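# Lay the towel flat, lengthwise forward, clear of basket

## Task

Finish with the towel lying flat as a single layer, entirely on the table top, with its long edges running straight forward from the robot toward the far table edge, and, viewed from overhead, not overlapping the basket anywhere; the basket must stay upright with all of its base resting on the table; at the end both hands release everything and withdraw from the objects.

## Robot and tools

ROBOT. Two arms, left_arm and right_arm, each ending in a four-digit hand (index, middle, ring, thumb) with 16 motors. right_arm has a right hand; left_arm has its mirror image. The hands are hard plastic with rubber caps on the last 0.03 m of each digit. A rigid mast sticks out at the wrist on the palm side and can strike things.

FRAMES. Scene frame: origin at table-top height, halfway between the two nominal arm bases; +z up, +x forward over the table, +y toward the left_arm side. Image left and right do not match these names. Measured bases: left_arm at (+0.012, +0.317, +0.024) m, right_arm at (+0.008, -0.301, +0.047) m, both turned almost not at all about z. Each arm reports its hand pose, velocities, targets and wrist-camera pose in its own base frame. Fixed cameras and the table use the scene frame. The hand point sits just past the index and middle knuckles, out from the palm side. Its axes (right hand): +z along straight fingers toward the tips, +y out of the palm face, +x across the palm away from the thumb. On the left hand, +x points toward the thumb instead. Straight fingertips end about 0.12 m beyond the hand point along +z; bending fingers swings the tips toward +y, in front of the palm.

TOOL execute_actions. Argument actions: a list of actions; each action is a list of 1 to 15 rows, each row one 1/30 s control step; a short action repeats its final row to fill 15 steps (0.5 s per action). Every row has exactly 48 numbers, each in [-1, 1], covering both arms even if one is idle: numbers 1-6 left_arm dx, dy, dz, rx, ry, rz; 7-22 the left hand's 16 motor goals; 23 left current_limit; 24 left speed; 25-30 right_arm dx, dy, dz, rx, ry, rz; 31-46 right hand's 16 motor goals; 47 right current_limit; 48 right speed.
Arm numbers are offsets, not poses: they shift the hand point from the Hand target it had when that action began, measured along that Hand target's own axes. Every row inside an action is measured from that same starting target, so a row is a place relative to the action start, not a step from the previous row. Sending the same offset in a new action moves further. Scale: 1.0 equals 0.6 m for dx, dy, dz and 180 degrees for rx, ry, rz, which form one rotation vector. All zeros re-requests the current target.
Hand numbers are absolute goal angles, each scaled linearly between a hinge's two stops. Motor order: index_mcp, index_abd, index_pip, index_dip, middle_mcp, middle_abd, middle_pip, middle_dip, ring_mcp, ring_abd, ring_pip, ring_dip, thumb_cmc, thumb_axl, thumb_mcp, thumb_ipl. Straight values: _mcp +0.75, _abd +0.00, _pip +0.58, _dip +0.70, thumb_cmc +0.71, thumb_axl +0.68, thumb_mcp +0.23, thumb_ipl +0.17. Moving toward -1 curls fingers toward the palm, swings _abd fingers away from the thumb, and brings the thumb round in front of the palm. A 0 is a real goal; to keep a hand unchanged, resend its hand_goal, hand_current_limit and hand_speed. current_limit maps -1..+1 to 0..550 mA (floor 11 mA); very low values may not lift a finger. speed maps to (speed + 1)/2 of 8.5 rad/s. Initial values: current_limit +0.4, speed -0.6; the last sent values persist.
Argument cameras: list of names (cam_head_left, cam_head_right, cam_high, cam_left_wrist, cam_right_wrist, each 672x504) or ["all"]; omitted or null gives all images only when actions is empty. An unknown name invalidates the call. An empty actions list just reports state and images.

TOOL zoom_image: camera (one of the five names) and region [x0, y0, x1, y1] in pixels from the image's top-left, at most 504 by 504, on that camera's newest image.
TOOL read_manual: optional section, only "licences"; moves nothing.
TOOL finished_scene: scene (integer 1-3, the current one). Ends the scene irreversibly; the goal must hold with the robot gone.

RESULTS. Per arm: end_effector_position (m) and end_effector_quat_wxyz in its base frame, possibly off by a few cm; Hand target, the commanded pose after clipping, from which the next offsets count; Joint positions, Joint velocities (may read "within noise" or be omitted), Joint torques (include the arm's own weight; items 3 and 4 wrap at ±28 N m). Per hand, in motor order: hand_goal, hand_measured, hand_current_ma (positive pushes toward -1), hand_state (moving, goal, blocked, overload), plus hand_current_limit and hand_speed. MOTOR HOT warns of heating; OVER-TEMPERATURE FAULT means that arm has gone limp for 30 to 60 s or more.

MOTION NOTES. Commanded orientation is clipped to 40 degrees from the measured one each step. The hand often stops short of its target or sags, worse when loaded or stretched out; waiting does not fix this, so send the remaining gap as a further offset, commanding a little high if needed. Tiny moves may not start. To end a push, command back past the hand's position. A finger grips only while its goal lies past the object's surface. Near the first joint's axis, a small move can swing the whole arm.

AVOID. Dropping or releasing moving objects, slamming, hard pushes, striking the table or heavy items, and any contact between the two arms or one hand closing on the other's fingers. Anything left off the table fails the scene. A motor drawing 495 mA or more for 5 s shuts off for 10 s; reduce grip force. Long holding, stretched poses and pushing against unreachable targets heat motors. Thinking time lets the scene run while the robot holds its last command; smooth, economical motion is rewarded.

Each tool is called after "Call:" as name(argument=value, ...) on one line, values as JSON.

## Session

Call:
execute_actions(actions=[])

Scene clock: 0.00 s.
left_arm: end_effector_position=(+0.4786, -0.3415, +0.2910) hand_goal=(+0.754, +0.000, +0.576, +0.696, +0.754, +0.000, +0.576, +0.696, +0.754, +0.000, +0.576, +0.696, +0.714, +0.678, +0.226, +0.168) hand_measured=(+0.754, +0.000, +0.576, +0.696, +0.754, +0.000, +0.576, +0.696, +0.754, +0.000, +0.576, +0.696, +0.714, +0.678, +0.226, +0.168) hand_current_ma=(+0, +0, +0, +0, +0, +0, +0, +0, +0, +0, +0, +0, +0, +0, +0, +0) hand_state=(goal, goal, goal, goal, goal, goal, goal, goal, goal, overload, goal, goal, goal, goal, goal, goal) hand_current_limit=0.40 hand_speed=-0.60 end_effector_quat_wxyz=(+0.508, +0.261, +0.786, -0.238) | right_arm: end_effector_position=(+0.3924, -0.1595, +0.1924) hand_goal=(+0.754, +0.000, +0.576, +0.696, +0.754, +0.000, +0.576, +0.696, +0.754, +0.000, +0.576, +0.696, +0.714, +0.678, +0.226, +0.168) hand_measured=(+0.754, +0.000, +0.576, +0.696, +0.754, +0.000, +0.576, +0.696, +0.754, +0.000, +0.576, +0.696, +0.714, +0.678, +0.226, +0.168) hand_current_ma=(+0, +0, +0, +0, +0, +0, +0, +0, +0, +0, +0, +0, +0, +0, +0, +0) hand_state=(goal, goal, goal, goal, goal, goal, goal, goal, goal, goal, goal, goal, goal, goal, goal, goal) hand_current_limit=0.40 hand_speed=-0.60 end_effector_quat_wxyz=(+0.399, +0.894, +0.122, -0.162)
Joint positions: left_arm=[-0.758 1.326 1.058 -0.113 0 -1.688] | right_arm=[0.07 1.648 1.102 -1.396 0.83 1.535]
Joint velocities: within noise
Joint torques (N m): no reading
Heat: left arm: hottest elbow 24 °C; right arm: hottest elbow 24 °C.
Hand target: left_arm +0.4835, -0.3461, +0.3160; +0.526, +0.257, +0.773, -0.246 | right_arm +0.3981, -0.1591, +0.1985; +0.400, +0.896, +0.118, -0.153

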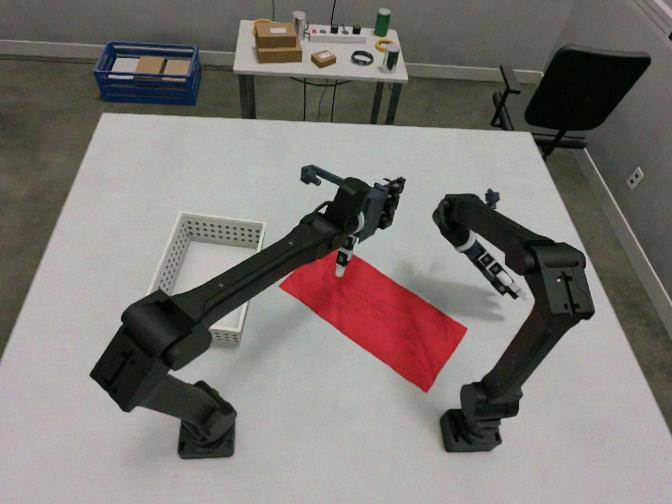

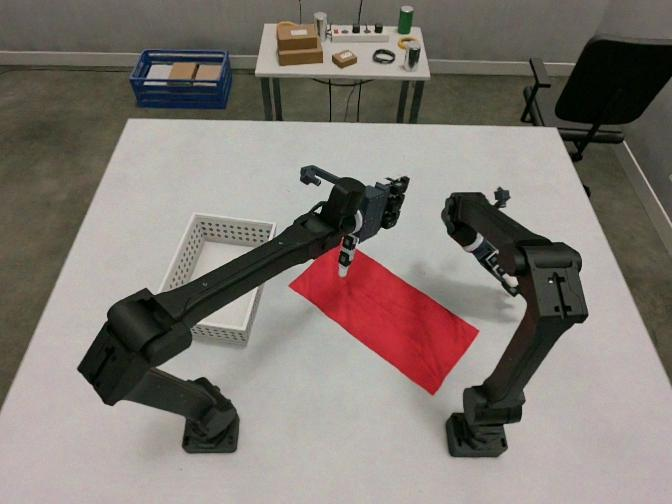

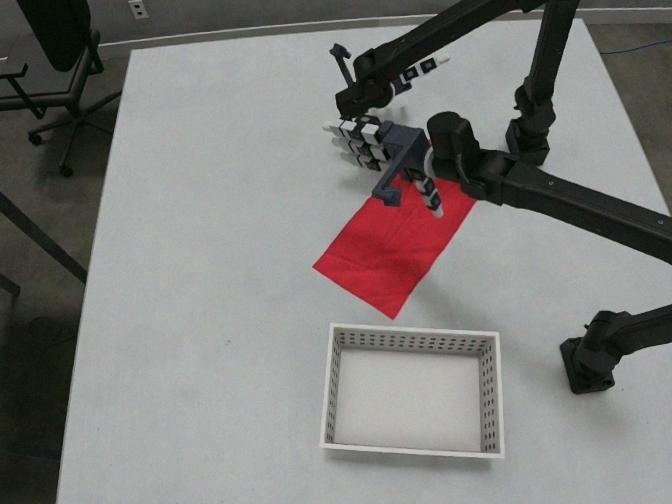

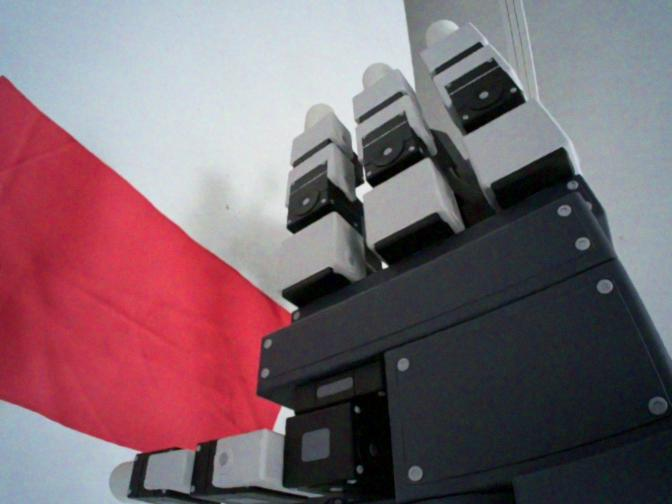

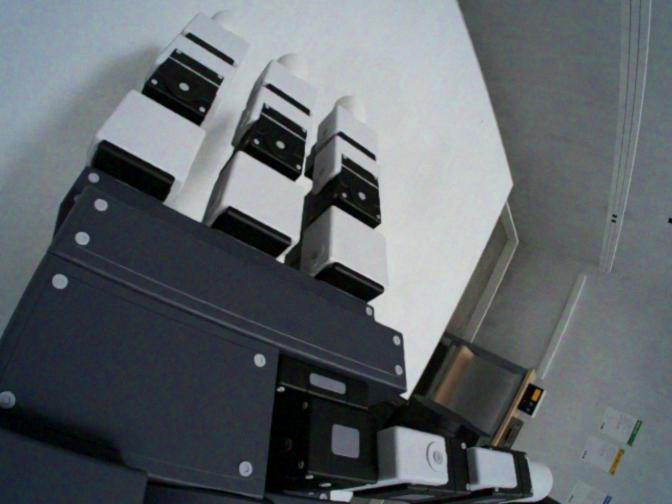

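Call:
execute_actions(actions=[[[0,0,0,0.0787,0.0789,0.1225,0.3425,0,0.2847,0.5507,0.3425,0,0.2847,0.5507,0.3425,0,0.2847,0.5507,0.714,0.678,0.226,0.168,0.4,-0.6,0,0,0,-0.0365,0.0751,-0.1761,0.3425,0,0.2847,0.5507,0.3425,0,0.2847,0.5507,0.3425,0,0.2847,0.5507,0.714,0.678,0.226,0.168,0.4,-0.6]],[[0,0,0,0.0787,0.0789,0.1225,0.3425,0,0.2847,0.5507,0.3425,0,0.2847,0.5507,0.3425,0,0.2847,0.5507,0.714,0.678,0.226,0.168,0.4,-0.6,0,0,0,-0.0365,0.0751,-0.1761,0.3425,0,0.2847,0.5507,0.3425,0,0.2847,0.5507,0.3425,0,0.2847,0.5507,0.714,0.678,0.226,0.168,0.4,-0.6]],[[0,0,0,0.0787,0.0789,0.1225,0.3425,0,0.2847,0.5507,0.3425,0,0.2847,0.5507,0.3425,0,0.2847,0.5507,0.714,0.678,0.226,0.168,0.4,-0.6,0,0,0,-0.0365,0.0751,-0.1761,0.3425,0,0.2847,0.5507,0.3425,0,0.2847,0.5507,0.3425,0,0.2847,0.5507,0.714,0.678,0.226,0.168,0.4,-0.6]],[[0,0,0,0.0787,0.0789,0.1225,0.3425,0,0.2847,0.5507,0.3425,0,0.2847,0.5507,0.3425,0,0.2847,0.5507,0.714,0.678,0.226,0.168,0.4,-0.6,0,0,0,-0.0365,0.0751,-0.1761,0.3425,0,0.2847,0.5507,0.3425,0,0.2847,0.5507,0.3425,0,0.2847,0.5507,0.714,0.678,0.226,0.168,0.4,-0.6]],[[0.0167,-0.0312,0.0667,0,0,0,0.3425,0,0.2847,0.5507,0.3425,0,0.2847,0.5507,0.3425,0,0.2847,0.5507,0.714,0.678,0.226,0.168,0.4,-0.6,0,0,0,-0.0365,0.0751,-0.1761,0.3425,0,0.2847,0.5507,0.3425,0,0.2847,0.5507,0.3425,0,0.2847,0.5507,0.714,0.678,0.226,0.168,0.4,-0.6]],[[0.0167,-0.0312,0.0667,0,0,0,0.3425,0,0.2847,0.5507,0.3425,0,0.2847,0.5507,0.3425,0,0.2847,0.5507,0.714,0.678,0.226,0.168,0.4,-0.6,0.0142,0.155,0.0436,0,0,0,0.3425,0,0.2847,0.5507,0.3425,0,0.2847,0.5507,0.3425,0,0.2847,0.5507,0.714,0.678,0.226,0.168,0.4,-0.6]],[[0.0167,-0.0312,0.0667,0,0,0,0.3425,0,0.2847,0.5507,0.3425,0,0.2847,0.5507,0.3425,0,0.2847,0.5507,0.714,0.678,0.226,0.168,0.4,-0.6,0.0142,0.155,0.0436,0,0,0,0.3425,0,0.2847,0.5507,0.3425,0,0.2847,0.5507,0.3425,0,0.2847,0.5507,0.714,0.678,0.226,0.168,0.4,-0.6]],[[0,0,0.05,0,0,0,0.3425,0,0.2847,0.5507,0.3425,0,0.2847,0.5507,0.3425,0,0.2847,0.5507,0.714,0.678,0.226,0.168,0.4,-0.6,0.0142,0.155,0.0436,0,0,0,0.3425,0,0.2847,0.5507,0.3425,0,0.2847,0.5507,0.3425,0,0.2847,0.5507,0.714,0.678,0.226,0.168,0.4,-0.6]]], cameras=["cam_head_left", "cam_high"])

Scene clock: 103.03 s.
left_arm: end_effector_position=(+0.4643, -0.2797, +0.1609) hand_goal=(+0.342, +0.000, +0.284, +0.550, +0.342, +0.000, +0.284, +0.550, +0.342, +0.000, +0.284, +0.550, +0.714, +0.678, +0.226, +0.168) hand_measured=(+0.346, +0.000, +0.286, +0.552, +0.346, +0.000, +0.286, +0.552, +0.346, +0.180, +0.286, +0.552, +0.714, +0.678, +0.220, +0.166) hand_current_ma=(+7, +0, +4, +4, +8, +0, +3, +4, +6, +0, +3, +4, -1, -1, -12, -3) hand_state=(goal, goal, goal, goal, goal, goal, goal, goal, goal, overload, goal, goal, goal, goal, goal, goal) hand_current_limit=0.40 hand_speed=-0.60 end_effector_quat_wxyz=(-0.008, +0.937, +0.349, -0.007) | right_arm: end_effector_position=(+0.3153, +0.1148, +0.1142) hand_goal=(+0.342, +0.000, +0.284, +0.550, +0.342, +0.000, +0.284, +0.550, +0.342, +0.000, +0.284, +0.550, +0.714, +0.678, +0.226, +0.168) hand_measured=(+0.348, +0.000, +0.288, +0.554, +0.348, +0.000, +0.288, +0.554, +0.348, +0.000, +0.286, +0.552, +0.712, +0.678, +0.222, +0.168) hand_current_ma=(+2, +0, +2, +1, +2, +0, +1, +1, +3, +0, +1, +1, -1, +0, -2, +0) hand_state=(goal, goal, goal, goal, goal, goal, goal, goal, goal, goal, goal, goal, goal, goal, goal, goal) hand_current_limit=0.40 hand_speed=-0.60 end_effector_quat_wxyz=(-0.014, -0.101, +0.995, +0.002)
Joint positions: left_arm=[-0.531 1.573 1.312 -1.332 0 0.327] | right_arm=[0.087 1.25 0.848 -1.197 -0.003 -1.687]
Joint torques (N m): left_arm=[0.85 -12.86 9.17 0.8 -0.01 0.17] | right_arm=[-0.97 -9.05 9.35 0.81 -0.14 0.14]
Heat: left arm: hottest elbow 38 °C; right arm: hottest elbow 28 °C.
Hand target: left_arm +0.4703, -0.2836, +0.1660; +0.000, +0.940, +0.342, +0.000 | right_arm +0.3248, +0.1114, +0.1200; +0.000, -0.087, +0.996, +0.000
Off the commanded pose: left_arm 0.009 m, 1 deg | right_arm 0.012 m, 2 deg.
Images, in order (width x height): cam_head_left 672x504, cam_high 672x504.

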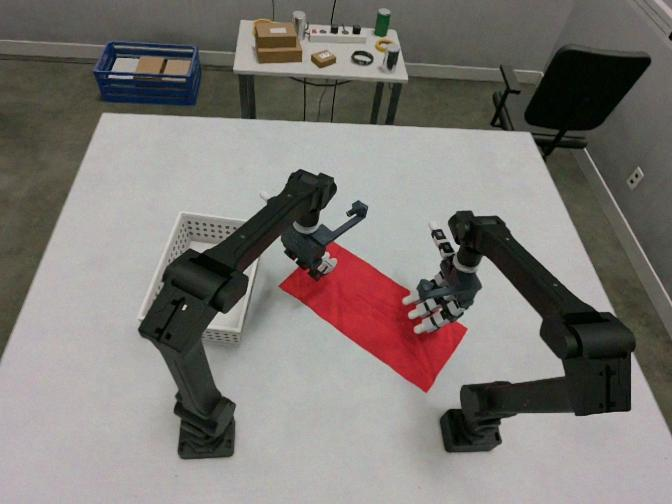

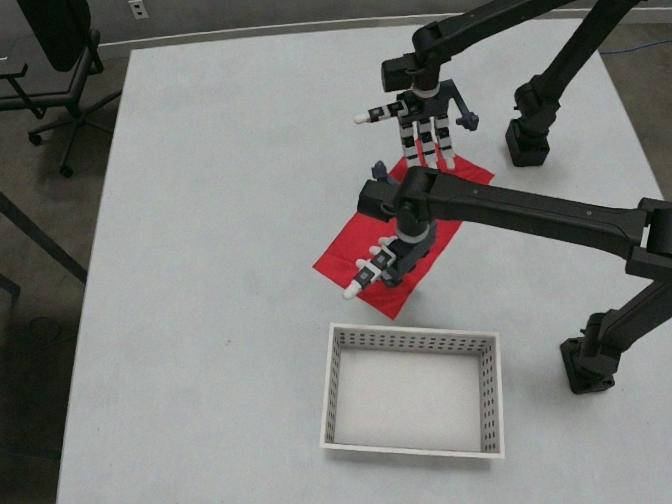

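Call:
execute_actions(actions=[[[0,0,0.1267,0,0,0,0.3425,0,0.2847,0.5507,0.3425,0,0.2847,0.5507,0.3425,0,0.2847,0.5507,0.714,0.678,0.226,0.168,0.4,-0.6,0,0,0.0843,0,0,0,0.3425,0,0.2847,0.5507,0.3425,0,0.2847,0.5507,0.3425,0,0.2847,0.5507,0.714,0.678,0.226,0.168,0.4,-0.6]],[[0,0,0.03,0,0,0,0.3425,0,0.2847,0.5507,0.3425,0,0.2847,0.5507,0.3425,0,0.2847,0.5507,0.714,0.678,0.226,0.168,0.4,-0.6,0,0,0.026,0,0,0,0.3425,0,0.2847,0.5507,0.3425,0,0.2847,0.5507,0.3425,0,0.2847,0.5507,0.714,0.678,0.226,0.168,0.4,-0.6]],[[0,0,0.03,0,0,0,0.3425,0,0.2847,0.5507,0.3425,0,0.2847,0.5507,0.3425,0,0.2847,0.5507,0.714,0.678,0.226,0.168,0.4,-0.6,0,0,0.026,0,0,0,0.3425,0,0.2847,0.5507,0.3425,0,0.2847,0.5507,0.3425,0,0.2847,0.5507,0.714,0.678,0.226,0.168,0.4,-0.6]],[[0,0,0.022,0,0,0,0.3425,0,0.2847,0.5507,0.3425,0,0.2847,0.5507,0.3425,0,0.2847,0.5507,0.714,0.678,0.226,0.168,0.4,-0.6,0,0,0.018,0,0,0,0.3425,0,0.2847,0.5507,0.3425,0,0.2847,0.5507,0.3425,0,0.2847,0.5507,0.714,0.678,0.226,0.168,0.4,-0.6]],[[0.0167,0.0314,0,0,0,0.0347,0.3425,0,0.2847,0.5507,0.3425,0,0.2847,0.5507,0.3425,0,0.2847,0.5507,0.714,0.678,0.226,0.168,0.4,-0.6,0.0048,0.02,0,0,0,0.0347,0.3425,0,0.2847,0.5507,0.3425,0,0.2847,0.5507,0.3425,0,0.2847,0.5507,0.714,0.678,0.226,0.168,0.4,-0.6]],[[0.0167,0.0314,0,0,0,0.0347,0.3425,0,0.2847,0.5507,0.3425,0,0.2847,0.5507,0.3425,0,0.2847,0.5507,0.714,0.678,0.226,0.168,0.4,-0.6,0.0048,0.02,0,0,0,0.0347,0.3425,0,0.2847,0.5507,0.3425,0,0.2847,0.5507,0.3425,0,0.2847,0.5507,0.714,0.678,0.226,0.168,0.4,-0.6]],[[0.0167,0.0314,0,0,0,0.0347,0.3425,0,0.2847,0.5507,0.3425,0,0.2847,0.5507,0.3425,0,0.2847,0.5507,0.714,0.678,0.226,0.168,0.4,-0.6,0.0048,0.02,0,0,0,0.0347,0.3425,0,0.2847,0.5507,0.3425,0,0.2847,0.5507,0.3425,0,0.2847,0.5507,0.714,0.678,0.226,0.168,0.4,-0.6]],[[0.0167,0.0314,0,0,0,0.0347,0.3425,0,0.2847,0.5507,0.3425,0,0.2847,0.5507,0.3425,0,0.2847,0.5507,0.714,0.678,0.226,0.168,0.4,-0.6,0.0048,0.02,0,0,0,0.0347,0.3425,0,0.2847,0.5507,0.3425,0,0.2847,0.5507,0.3425,0,0.2847,0.5507,0.714,0.678,0.226,0.168,0.4,-0.6]],[[0.0167,0.0314,0,0,0,0.0347,0.3425,0,0.2847,0.5507,0.3425,0,0.2847,0.5507,0.3425,0,0.2847,0.5507,0.714,0.678,0.226,0.168,0.4,-0.6,0.0048,0.02,0,0,0,0.0347,0.3425,0,0.2847,0.5507,0.3425,0,0.2847,0.5507,0.3425,0,0.2847,0.5507,0.714,0.678,0.226,0.168,0.4,-0.6]],[[0.0167,0.0314,0,0,0,0.0347,0.3425,0,0.2847,0.5507,0.3425,0,0.2847,0.5507,0.3425,0,0.2847,0.5507,0.714,0.678,0.226,0.168,0.4,-0.6,0.0048,0.02,0,0,0,0.0347,0.3425,0,0.2847,0.5507,0.3425,0,0.2847,0.5507,0.3425,0,0.2847,0.5507,0.714,0.678,0.226,0.168,0.4,-0.6]],[[0.0167,0.0314,0,0,0,0.0347,0.3425,0,0.2847,0.5507,0.3425,0,0.2847,0.5507,0.3425,0,0.2847,0.5507,0.714,0.678,0.226,0.168,0.4,-0.6,0.0048,0.02,0,0,0,0.0347,0.3425,0,0.2847,0.5507,0.3425,0,0.2847,0.5507,0.3425,0,0.2847,0.5507,0.714,0.678,0.226,0.168,0.4,-0.6]],[[0.0167,0.0314,0,0,0,0.0347,0.3425,0,0.2847,0.5507,0.3425,0,0.2847,0.5507,0.3425,0,0.2847,0.5507,0.714,0.678,0.226,0.168,0.4,-0.6,0.0048,0.02,0,0,0,0.0347,0.3425,0,0.2847,0.5507,0.3425,0,0.2847,0.5507,0.3425,0,0.2847,0.5507,0.714,0.678,0.226,0.168,0.4,-0.6]]], cameras=["cam_head_left", "cam_high"])

Call:
zoom_image(camera="cam_head_left", region=[280, 200, 430, 380])

Scene clock: 150.30 s.
left_arm: end_effector_position=(+0.5940, -0.3898, +0.0632) hand_goal=(+0.342, +0.000, +0.284, +0.550, +0.342, +0.000, +0.284, +0.550, +0.342, +0.000, +0.284, +0.550, +0.714, +0.678, +0.226, +0.168) hand_measured=(+0.328, +0.000, +0.268, +0.542, +0.322, +0.002, +0.266, +0.542, +0.326, +0.184, +0.268, +0.544, +0.716, +0.678, +0.222, +0.166) hand_current_ma=(-36, +0, -37, -13, -50, +1, -41, -16, -42, +0, -35, -11, +2, -1, -11, -3) hand_state=(goal, goal, goal, goal, goal, goal, goal, goal, goal, overload, goal, goal, goal, goal, goal, goal) hand_current_limit=0.40 hand_speed=-0.60 end_effector_quat_wxyz=(+0.010, +0.998, -0.068, +0.015) | right_arm: end_effector_position=(+0.3187, +0.2033, +0.0363) hand_goal=(+0.342, +0.000, +0.284, +0.550, +0.342, +0.000, +0.284, +0.550, +0.342, +0.000, +0.284, +0.550, +0.714, +0.678, +0.226, +0.168) hand_measured=(+0.316, +0.000, +0.258, +0.536, +0.314, +0.000, +0.258, +0.536, +0.310, +0.000, +0.262, +0.538, +0.714, +0.678, +0.222, +0.168) hand_current_ma=(-32, +0, -29, -10, -34, +0, -28, -11, -46, +0, -21, -8, +0, +0, -2, +0) hand_state=(blocked, goal, blocked, goal, blocked, goal, blocked, goal, blocked, goal, blocked, goal, goal, goal, goal, goal) hand_current_limit=0.40 hand_speed=-0.60 end_effector_quat_wxyz=(+0.005, +0.334, +0.942, +0.010)
Joint positions: left_arm=[-0.476 2.133 1.852 -1.253 0.007 1.231] | right_arm=[0.548 1.287 0.636 -0.899 -0.005 -0.341]
Joint torques (N m): left_arm=[-0.67 -17.61 10.1 -0.01 -0.06 0.18] | right_arm=[1.08 -4.01 8.98 0.98 0.19 0.26]
Heat: left arm: hottest elbow 37 °C; right arm: hottest elbow 28 °C.
Hand target: left_arm +0.5895, -0.3981, +0.0407; +0.000, +0.996, -0.087, +0.000 | right_arm +0.3222, +0.2069, +0.0275; +0.000, +0.342, +0.940, +0.000
Off the commanded pose: left_arm 0.024 m, 3 deg | right_arm 0.010 m, 2 deg.
Images, in order (width x height): cam_head_left 672x504, cam_high 672x504.

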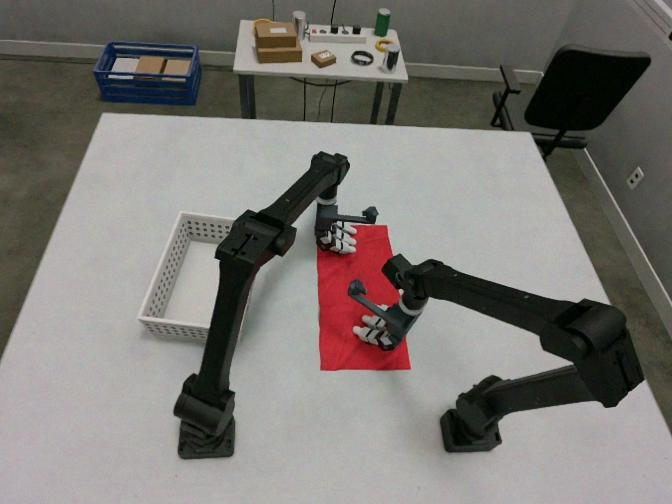

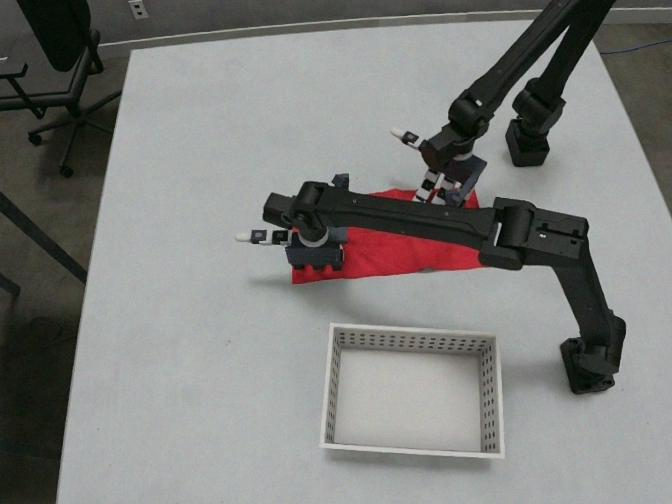

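Scaled by 2.800 from the camera's 672x504 image, which has a finer 960x720 frame.

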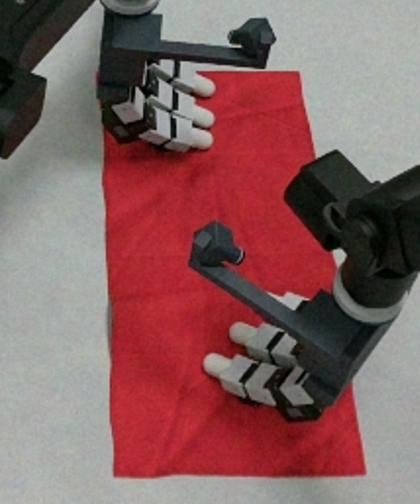

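Call:
execute_actions(actions=[[[0,0,0,0,0,0,0.3425,0,0.2847,0.5507,0.3425,0,0.2847,0.5507,0.3425,0,0.2847,0.5507,0.714,0.678,0.226,0.168,0.4,-0.6,0,0,-0.09,0,0,0,0.3425,0,0.2847,0.5507,0.3425,0,0.2847,0.5507,0.3425,0,0.2847,0.5507,0.714,0.678,0.226,0.168,0.4,-0.6]],[[0.0328,-0.0058,0,0,0,0,0.3425,0,0.2847,0.5507,0.3425,0,0.2847,0.5507,0.3425,0,0.2847,0.5507,0.714,0.678,0.226,0.168,0.4,-0.6,0,0,-0.07,0,0,0,0.3425,0,0.2847,0.5507,0.3425,0,0.2847,0.5507,0.3425,0,0.2847,0.5507,0.714,0.678,0.226,0.168,0.4,-0.6]],[[0,0,-0.09,0,0,0,0.3425,0,0.2847,0.5507,0.3425,0,0.2847,0.5507,0.3425,0,0.2847,0.5507,0.714,0.678,0.226,0.168,0.4,-0.6,-0.107,-0.128,-0.03,0,0,0,0.3425,0,0.2847,0.5507,0.3425,0,0.2847,0.5507,0.3425,0,0.2847,0.5507,0.714,0.678,0.226,0.168,0.4,-0.6]],[[0,0,-0.11,0,0,0,0.3425,0,0.2847,0.5507,0.3425,0,0.2847,0.5507,0.3425,0,0.2847,0.5507,0.714,0.678,0.226,0.168,0.4,-0.6,-0.107,-0.128,0,0,0,0,0.3425,0,0.2847,0.5507,0.3425,0,0.2847,0.5507,0.3425,0,0.2847,0.5507,0.714,0.678,0.226,0.168,0.4,-0.6]]], cameras=["cam_head_left", "cam_high"])

Call:
zoom_image(camera="cam_head_left", region=[280, 200, 430, 380])

Scene clock: 177.50 s.
left_arm: end_effector_position=(+0.6034, -0.3952, +0.1373) hand_goal=(+0.342, +0.000, +0.284, +0.550, +0.342, +0.000, +0.284, +0.550, +0.342, +0.000, +0.284, +0.550, +0.714, +0.678, +0.226, +0.168) hand_measured=(+0.344, +0.000, +0.284, +0.548, +0.346, -0.002, +0.284, +0.548, +0.344, +0.172, +0.284, +0.548, +0.716, +0.678, +0.222, +0.166) hand_current_ma=(+5, +0, -1, -3, +5, -2, -1, -3, +4, +0, -1, -3, +2, -1, -11, -3) hand_state=(goal, goal, goal, goal, goal, goal, goal, goal, goal, overload, goal, goal, goal, goal, goal, goal) hand_current_limit=0.40 hand_speed=-0.60 end_effector_quat_wxyz=(-0.006, +0.997, -0.080, -0.019) | right_arm: end_effector_position=(+0.3183, +0.0019, +0.1380) hand_goal=(+0.342, +0.000, +0.284, +0.550, +0.342, +0.000, +0.284, +0.550, +0.342, +0.000, +0.284, +0.550, +0.714, +0.678, +0.226, +0.168) hand_measured=(+0.348, +0.000, +0.284, +0.548, +0.348, +0.000, +0.284, +0.548, +0.348, +0.000, +0.284, +0.548, +0.716, +0.678, +0.222, +0.168) hand_current_ma=(+3, +0, +0, -1, +2, +0, +0, -1, +2, +0, +0, -1, +0, +0, -3, +0) hand_state=(goal, goal, goal, goal, goal, goal, goal, goal, goal, goal, goal, goal, goal, goal, goal, goal) hand_current_limit=0.40 hand_speed=-0.60 end_effector_quat_wxyz=(+0.001, +0.357, +0.934, -0.001)
Joint positions: left_arm=[-0.476 2.193 2.161 -1.579 0.003 1.255] | right_arm=[-0.183 1.018 0.745 -1.296 0.003 -1.024]
Joint torques (N m): left_arm=[0.62 -22.77 11.47 0.08 0.1 0.12] | right_arm=[1.08 -4.19 10.5 0.35 -0.29 -0.15]
Heat: left arm: hottest elbow 39 °C; right arm: hottest elbow 29 °C.
Hand target: left_arm +0.6097, -0.3982, +0.1607; +0.000, +0.996, -0.087, +0.000 | right_arm +0.3218, +0.0068, +0.1416; +0.000, +0.343, +0.940, +0.000
Off the commanded pose: left_arm 0.024 m, 2 deg | right_arm 0.007 m, 2 deg.
Images, in order (width x height): cam_head_left 672x504, cam_high 672x504.

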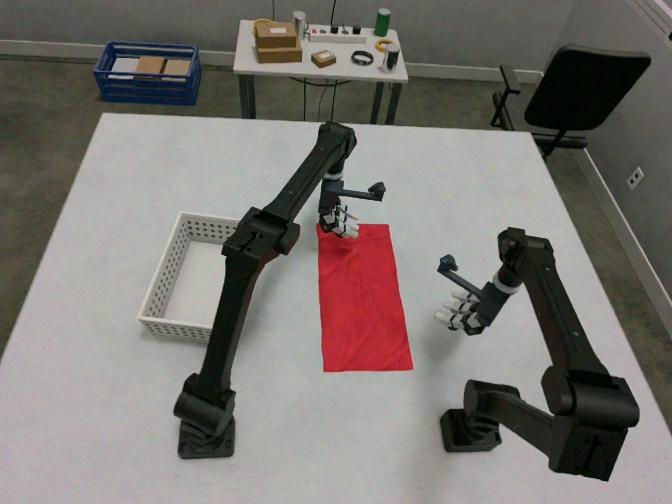

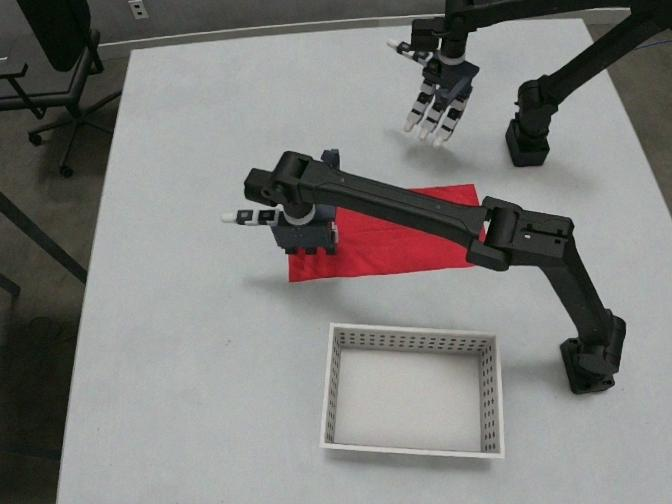

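Scaled by 2.800 from the camera's 672x504 image, which has a finer 960x720 frame.

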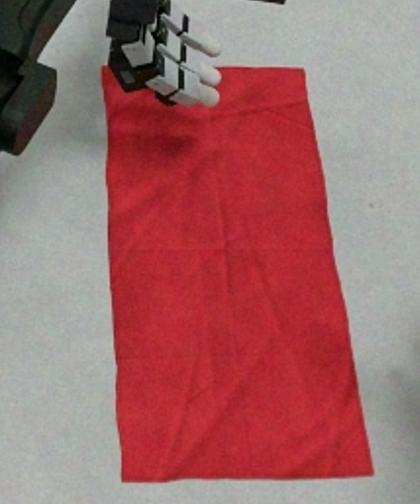

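Call:
execute_actions(actions=[[[-0.085,-0.152,-0.07,0,0,0,0.3425,0,0.2847,0.5507,0.3425,0,0.2847,0.5507,0.3425,0,0.2847,0.5507,0.714,0.678,0.226,0.168,0.4,-0.6,0,0,0,0,0,0,0.3425,0,0.2847,0.5507,0.3425,0,0.2847,0.5507,0.3425,0,0.2847,0.5507,0.714,0.678,0.226,0.168,0.4,-0.6]],[[-0.085,-0.152,-0.06,0,0,0,0.3425,0,0.2847,0.5507,0.3425,0,0.2847,0.5507,0.3425,0,0.2847,0.5507,0.714,0.678,0.226,0.168,0.4,-0.6,0,0,0,0,0,0,0.3425,0,0.2847,0.5507,0.3425,0,0.2847,0.5507,0.3425,0,0.2847,0.5507,0.714,0.678,0.226,0.168,0.4,-0.6]]])

Call:
finished_scene(scene=3)

Scene clock: 186.50 s.
left_arm: end_effector_position=(+0.5363, -0.1978, +0.2252) hand_goal=(+0.342, +0.000, +0.284, +0.550, +0.342, +0.000, +0.284, +0.550, +0.342, +0.000, +0.284, +0.550, +0.714, +0.678, +0.226, +0.168) hand_measured=(+0.346, +0.002, +0.284, +0.548, +0.346, +0.002, +0.284, +0.548, +0.346, +0.182, +0.284, +0.548, +0.714, +0.678, +0.222, +0.166) hand_current_ma=(+6, +2, +0, -3, +6, +2, +0, -3, +5, +0, -1, -3, +0, -1, -9, -3) hand_state=(goal, goal, goal, goal, goal, goal, goal, goal, goal, overload, goal, goal, goal, goal, goal, goal) hand_current_limit=0.40 hand_speed=-0.60 end_effector_quat_wxyz=(-0.003, +0.997, -0.077, -0.015) | right_arm: end_effector_position=(+0.3183, +0.0020, +0.1380) hand_goal=(+0.342, +0.000, +0.284, +0.550, +0.342, +0.000, +0.284, +0.550, +0.342, +0.000, +0.284, +0.550, +0.714, +0.678, +0.226, +0.168) hand_measured=(+0.348, +0.000, +0.284, +0.548, +0.348, +0.000, +0.284, +0.548, +0.348, +0.000, +0.284, +0.548, +0.716, +0.678, +0.222, +0.168) hand_current_ma=(+3, +0, +0, -1, +2, +0, +0, -1, +2, +0, +0, -1, +0, +0, -3, +0) hand_state=(goal, goal, goal, goal, goal, goal, goal, goal, goal, goal, goal, goal, goal, goal, goal, goal) hand_current_limit=0.40 hand_speed=-0.60 end_effector_quat_wxyz=(+0.001, +0.356, +0.934, -0.001)
Joint positions: left_arm=[-0.206 1.773 1.736 -1.565 -0.003 1.519] | right_arm=[-0.183 1.018 0.745 -1.296 0.003 -1.026]
Joint torques (N m): left_arm=[0.85 -16.85 10.43 0.31 0.38 0.18] | right_arm=[1.14 -4.13 10.51 0.32 -0.32 -0.16]
Heat: left arm: hottest elbow 40 °C; right arm: hottest elbow 30 °C.
Hand target: left_arm +0.5407, -0.2008, +0.2387; +0.000, +0.996, -0.087, +0.000 | right_arm +0.3218, +0.0068, +0.1416; +0.000, +0.342, +0.940, +0.000
Off the commanded pose: left_arm 0.015 m, 2 deg | right_arm 0.007 m, 2 deg.

The scene is finished: the task was done.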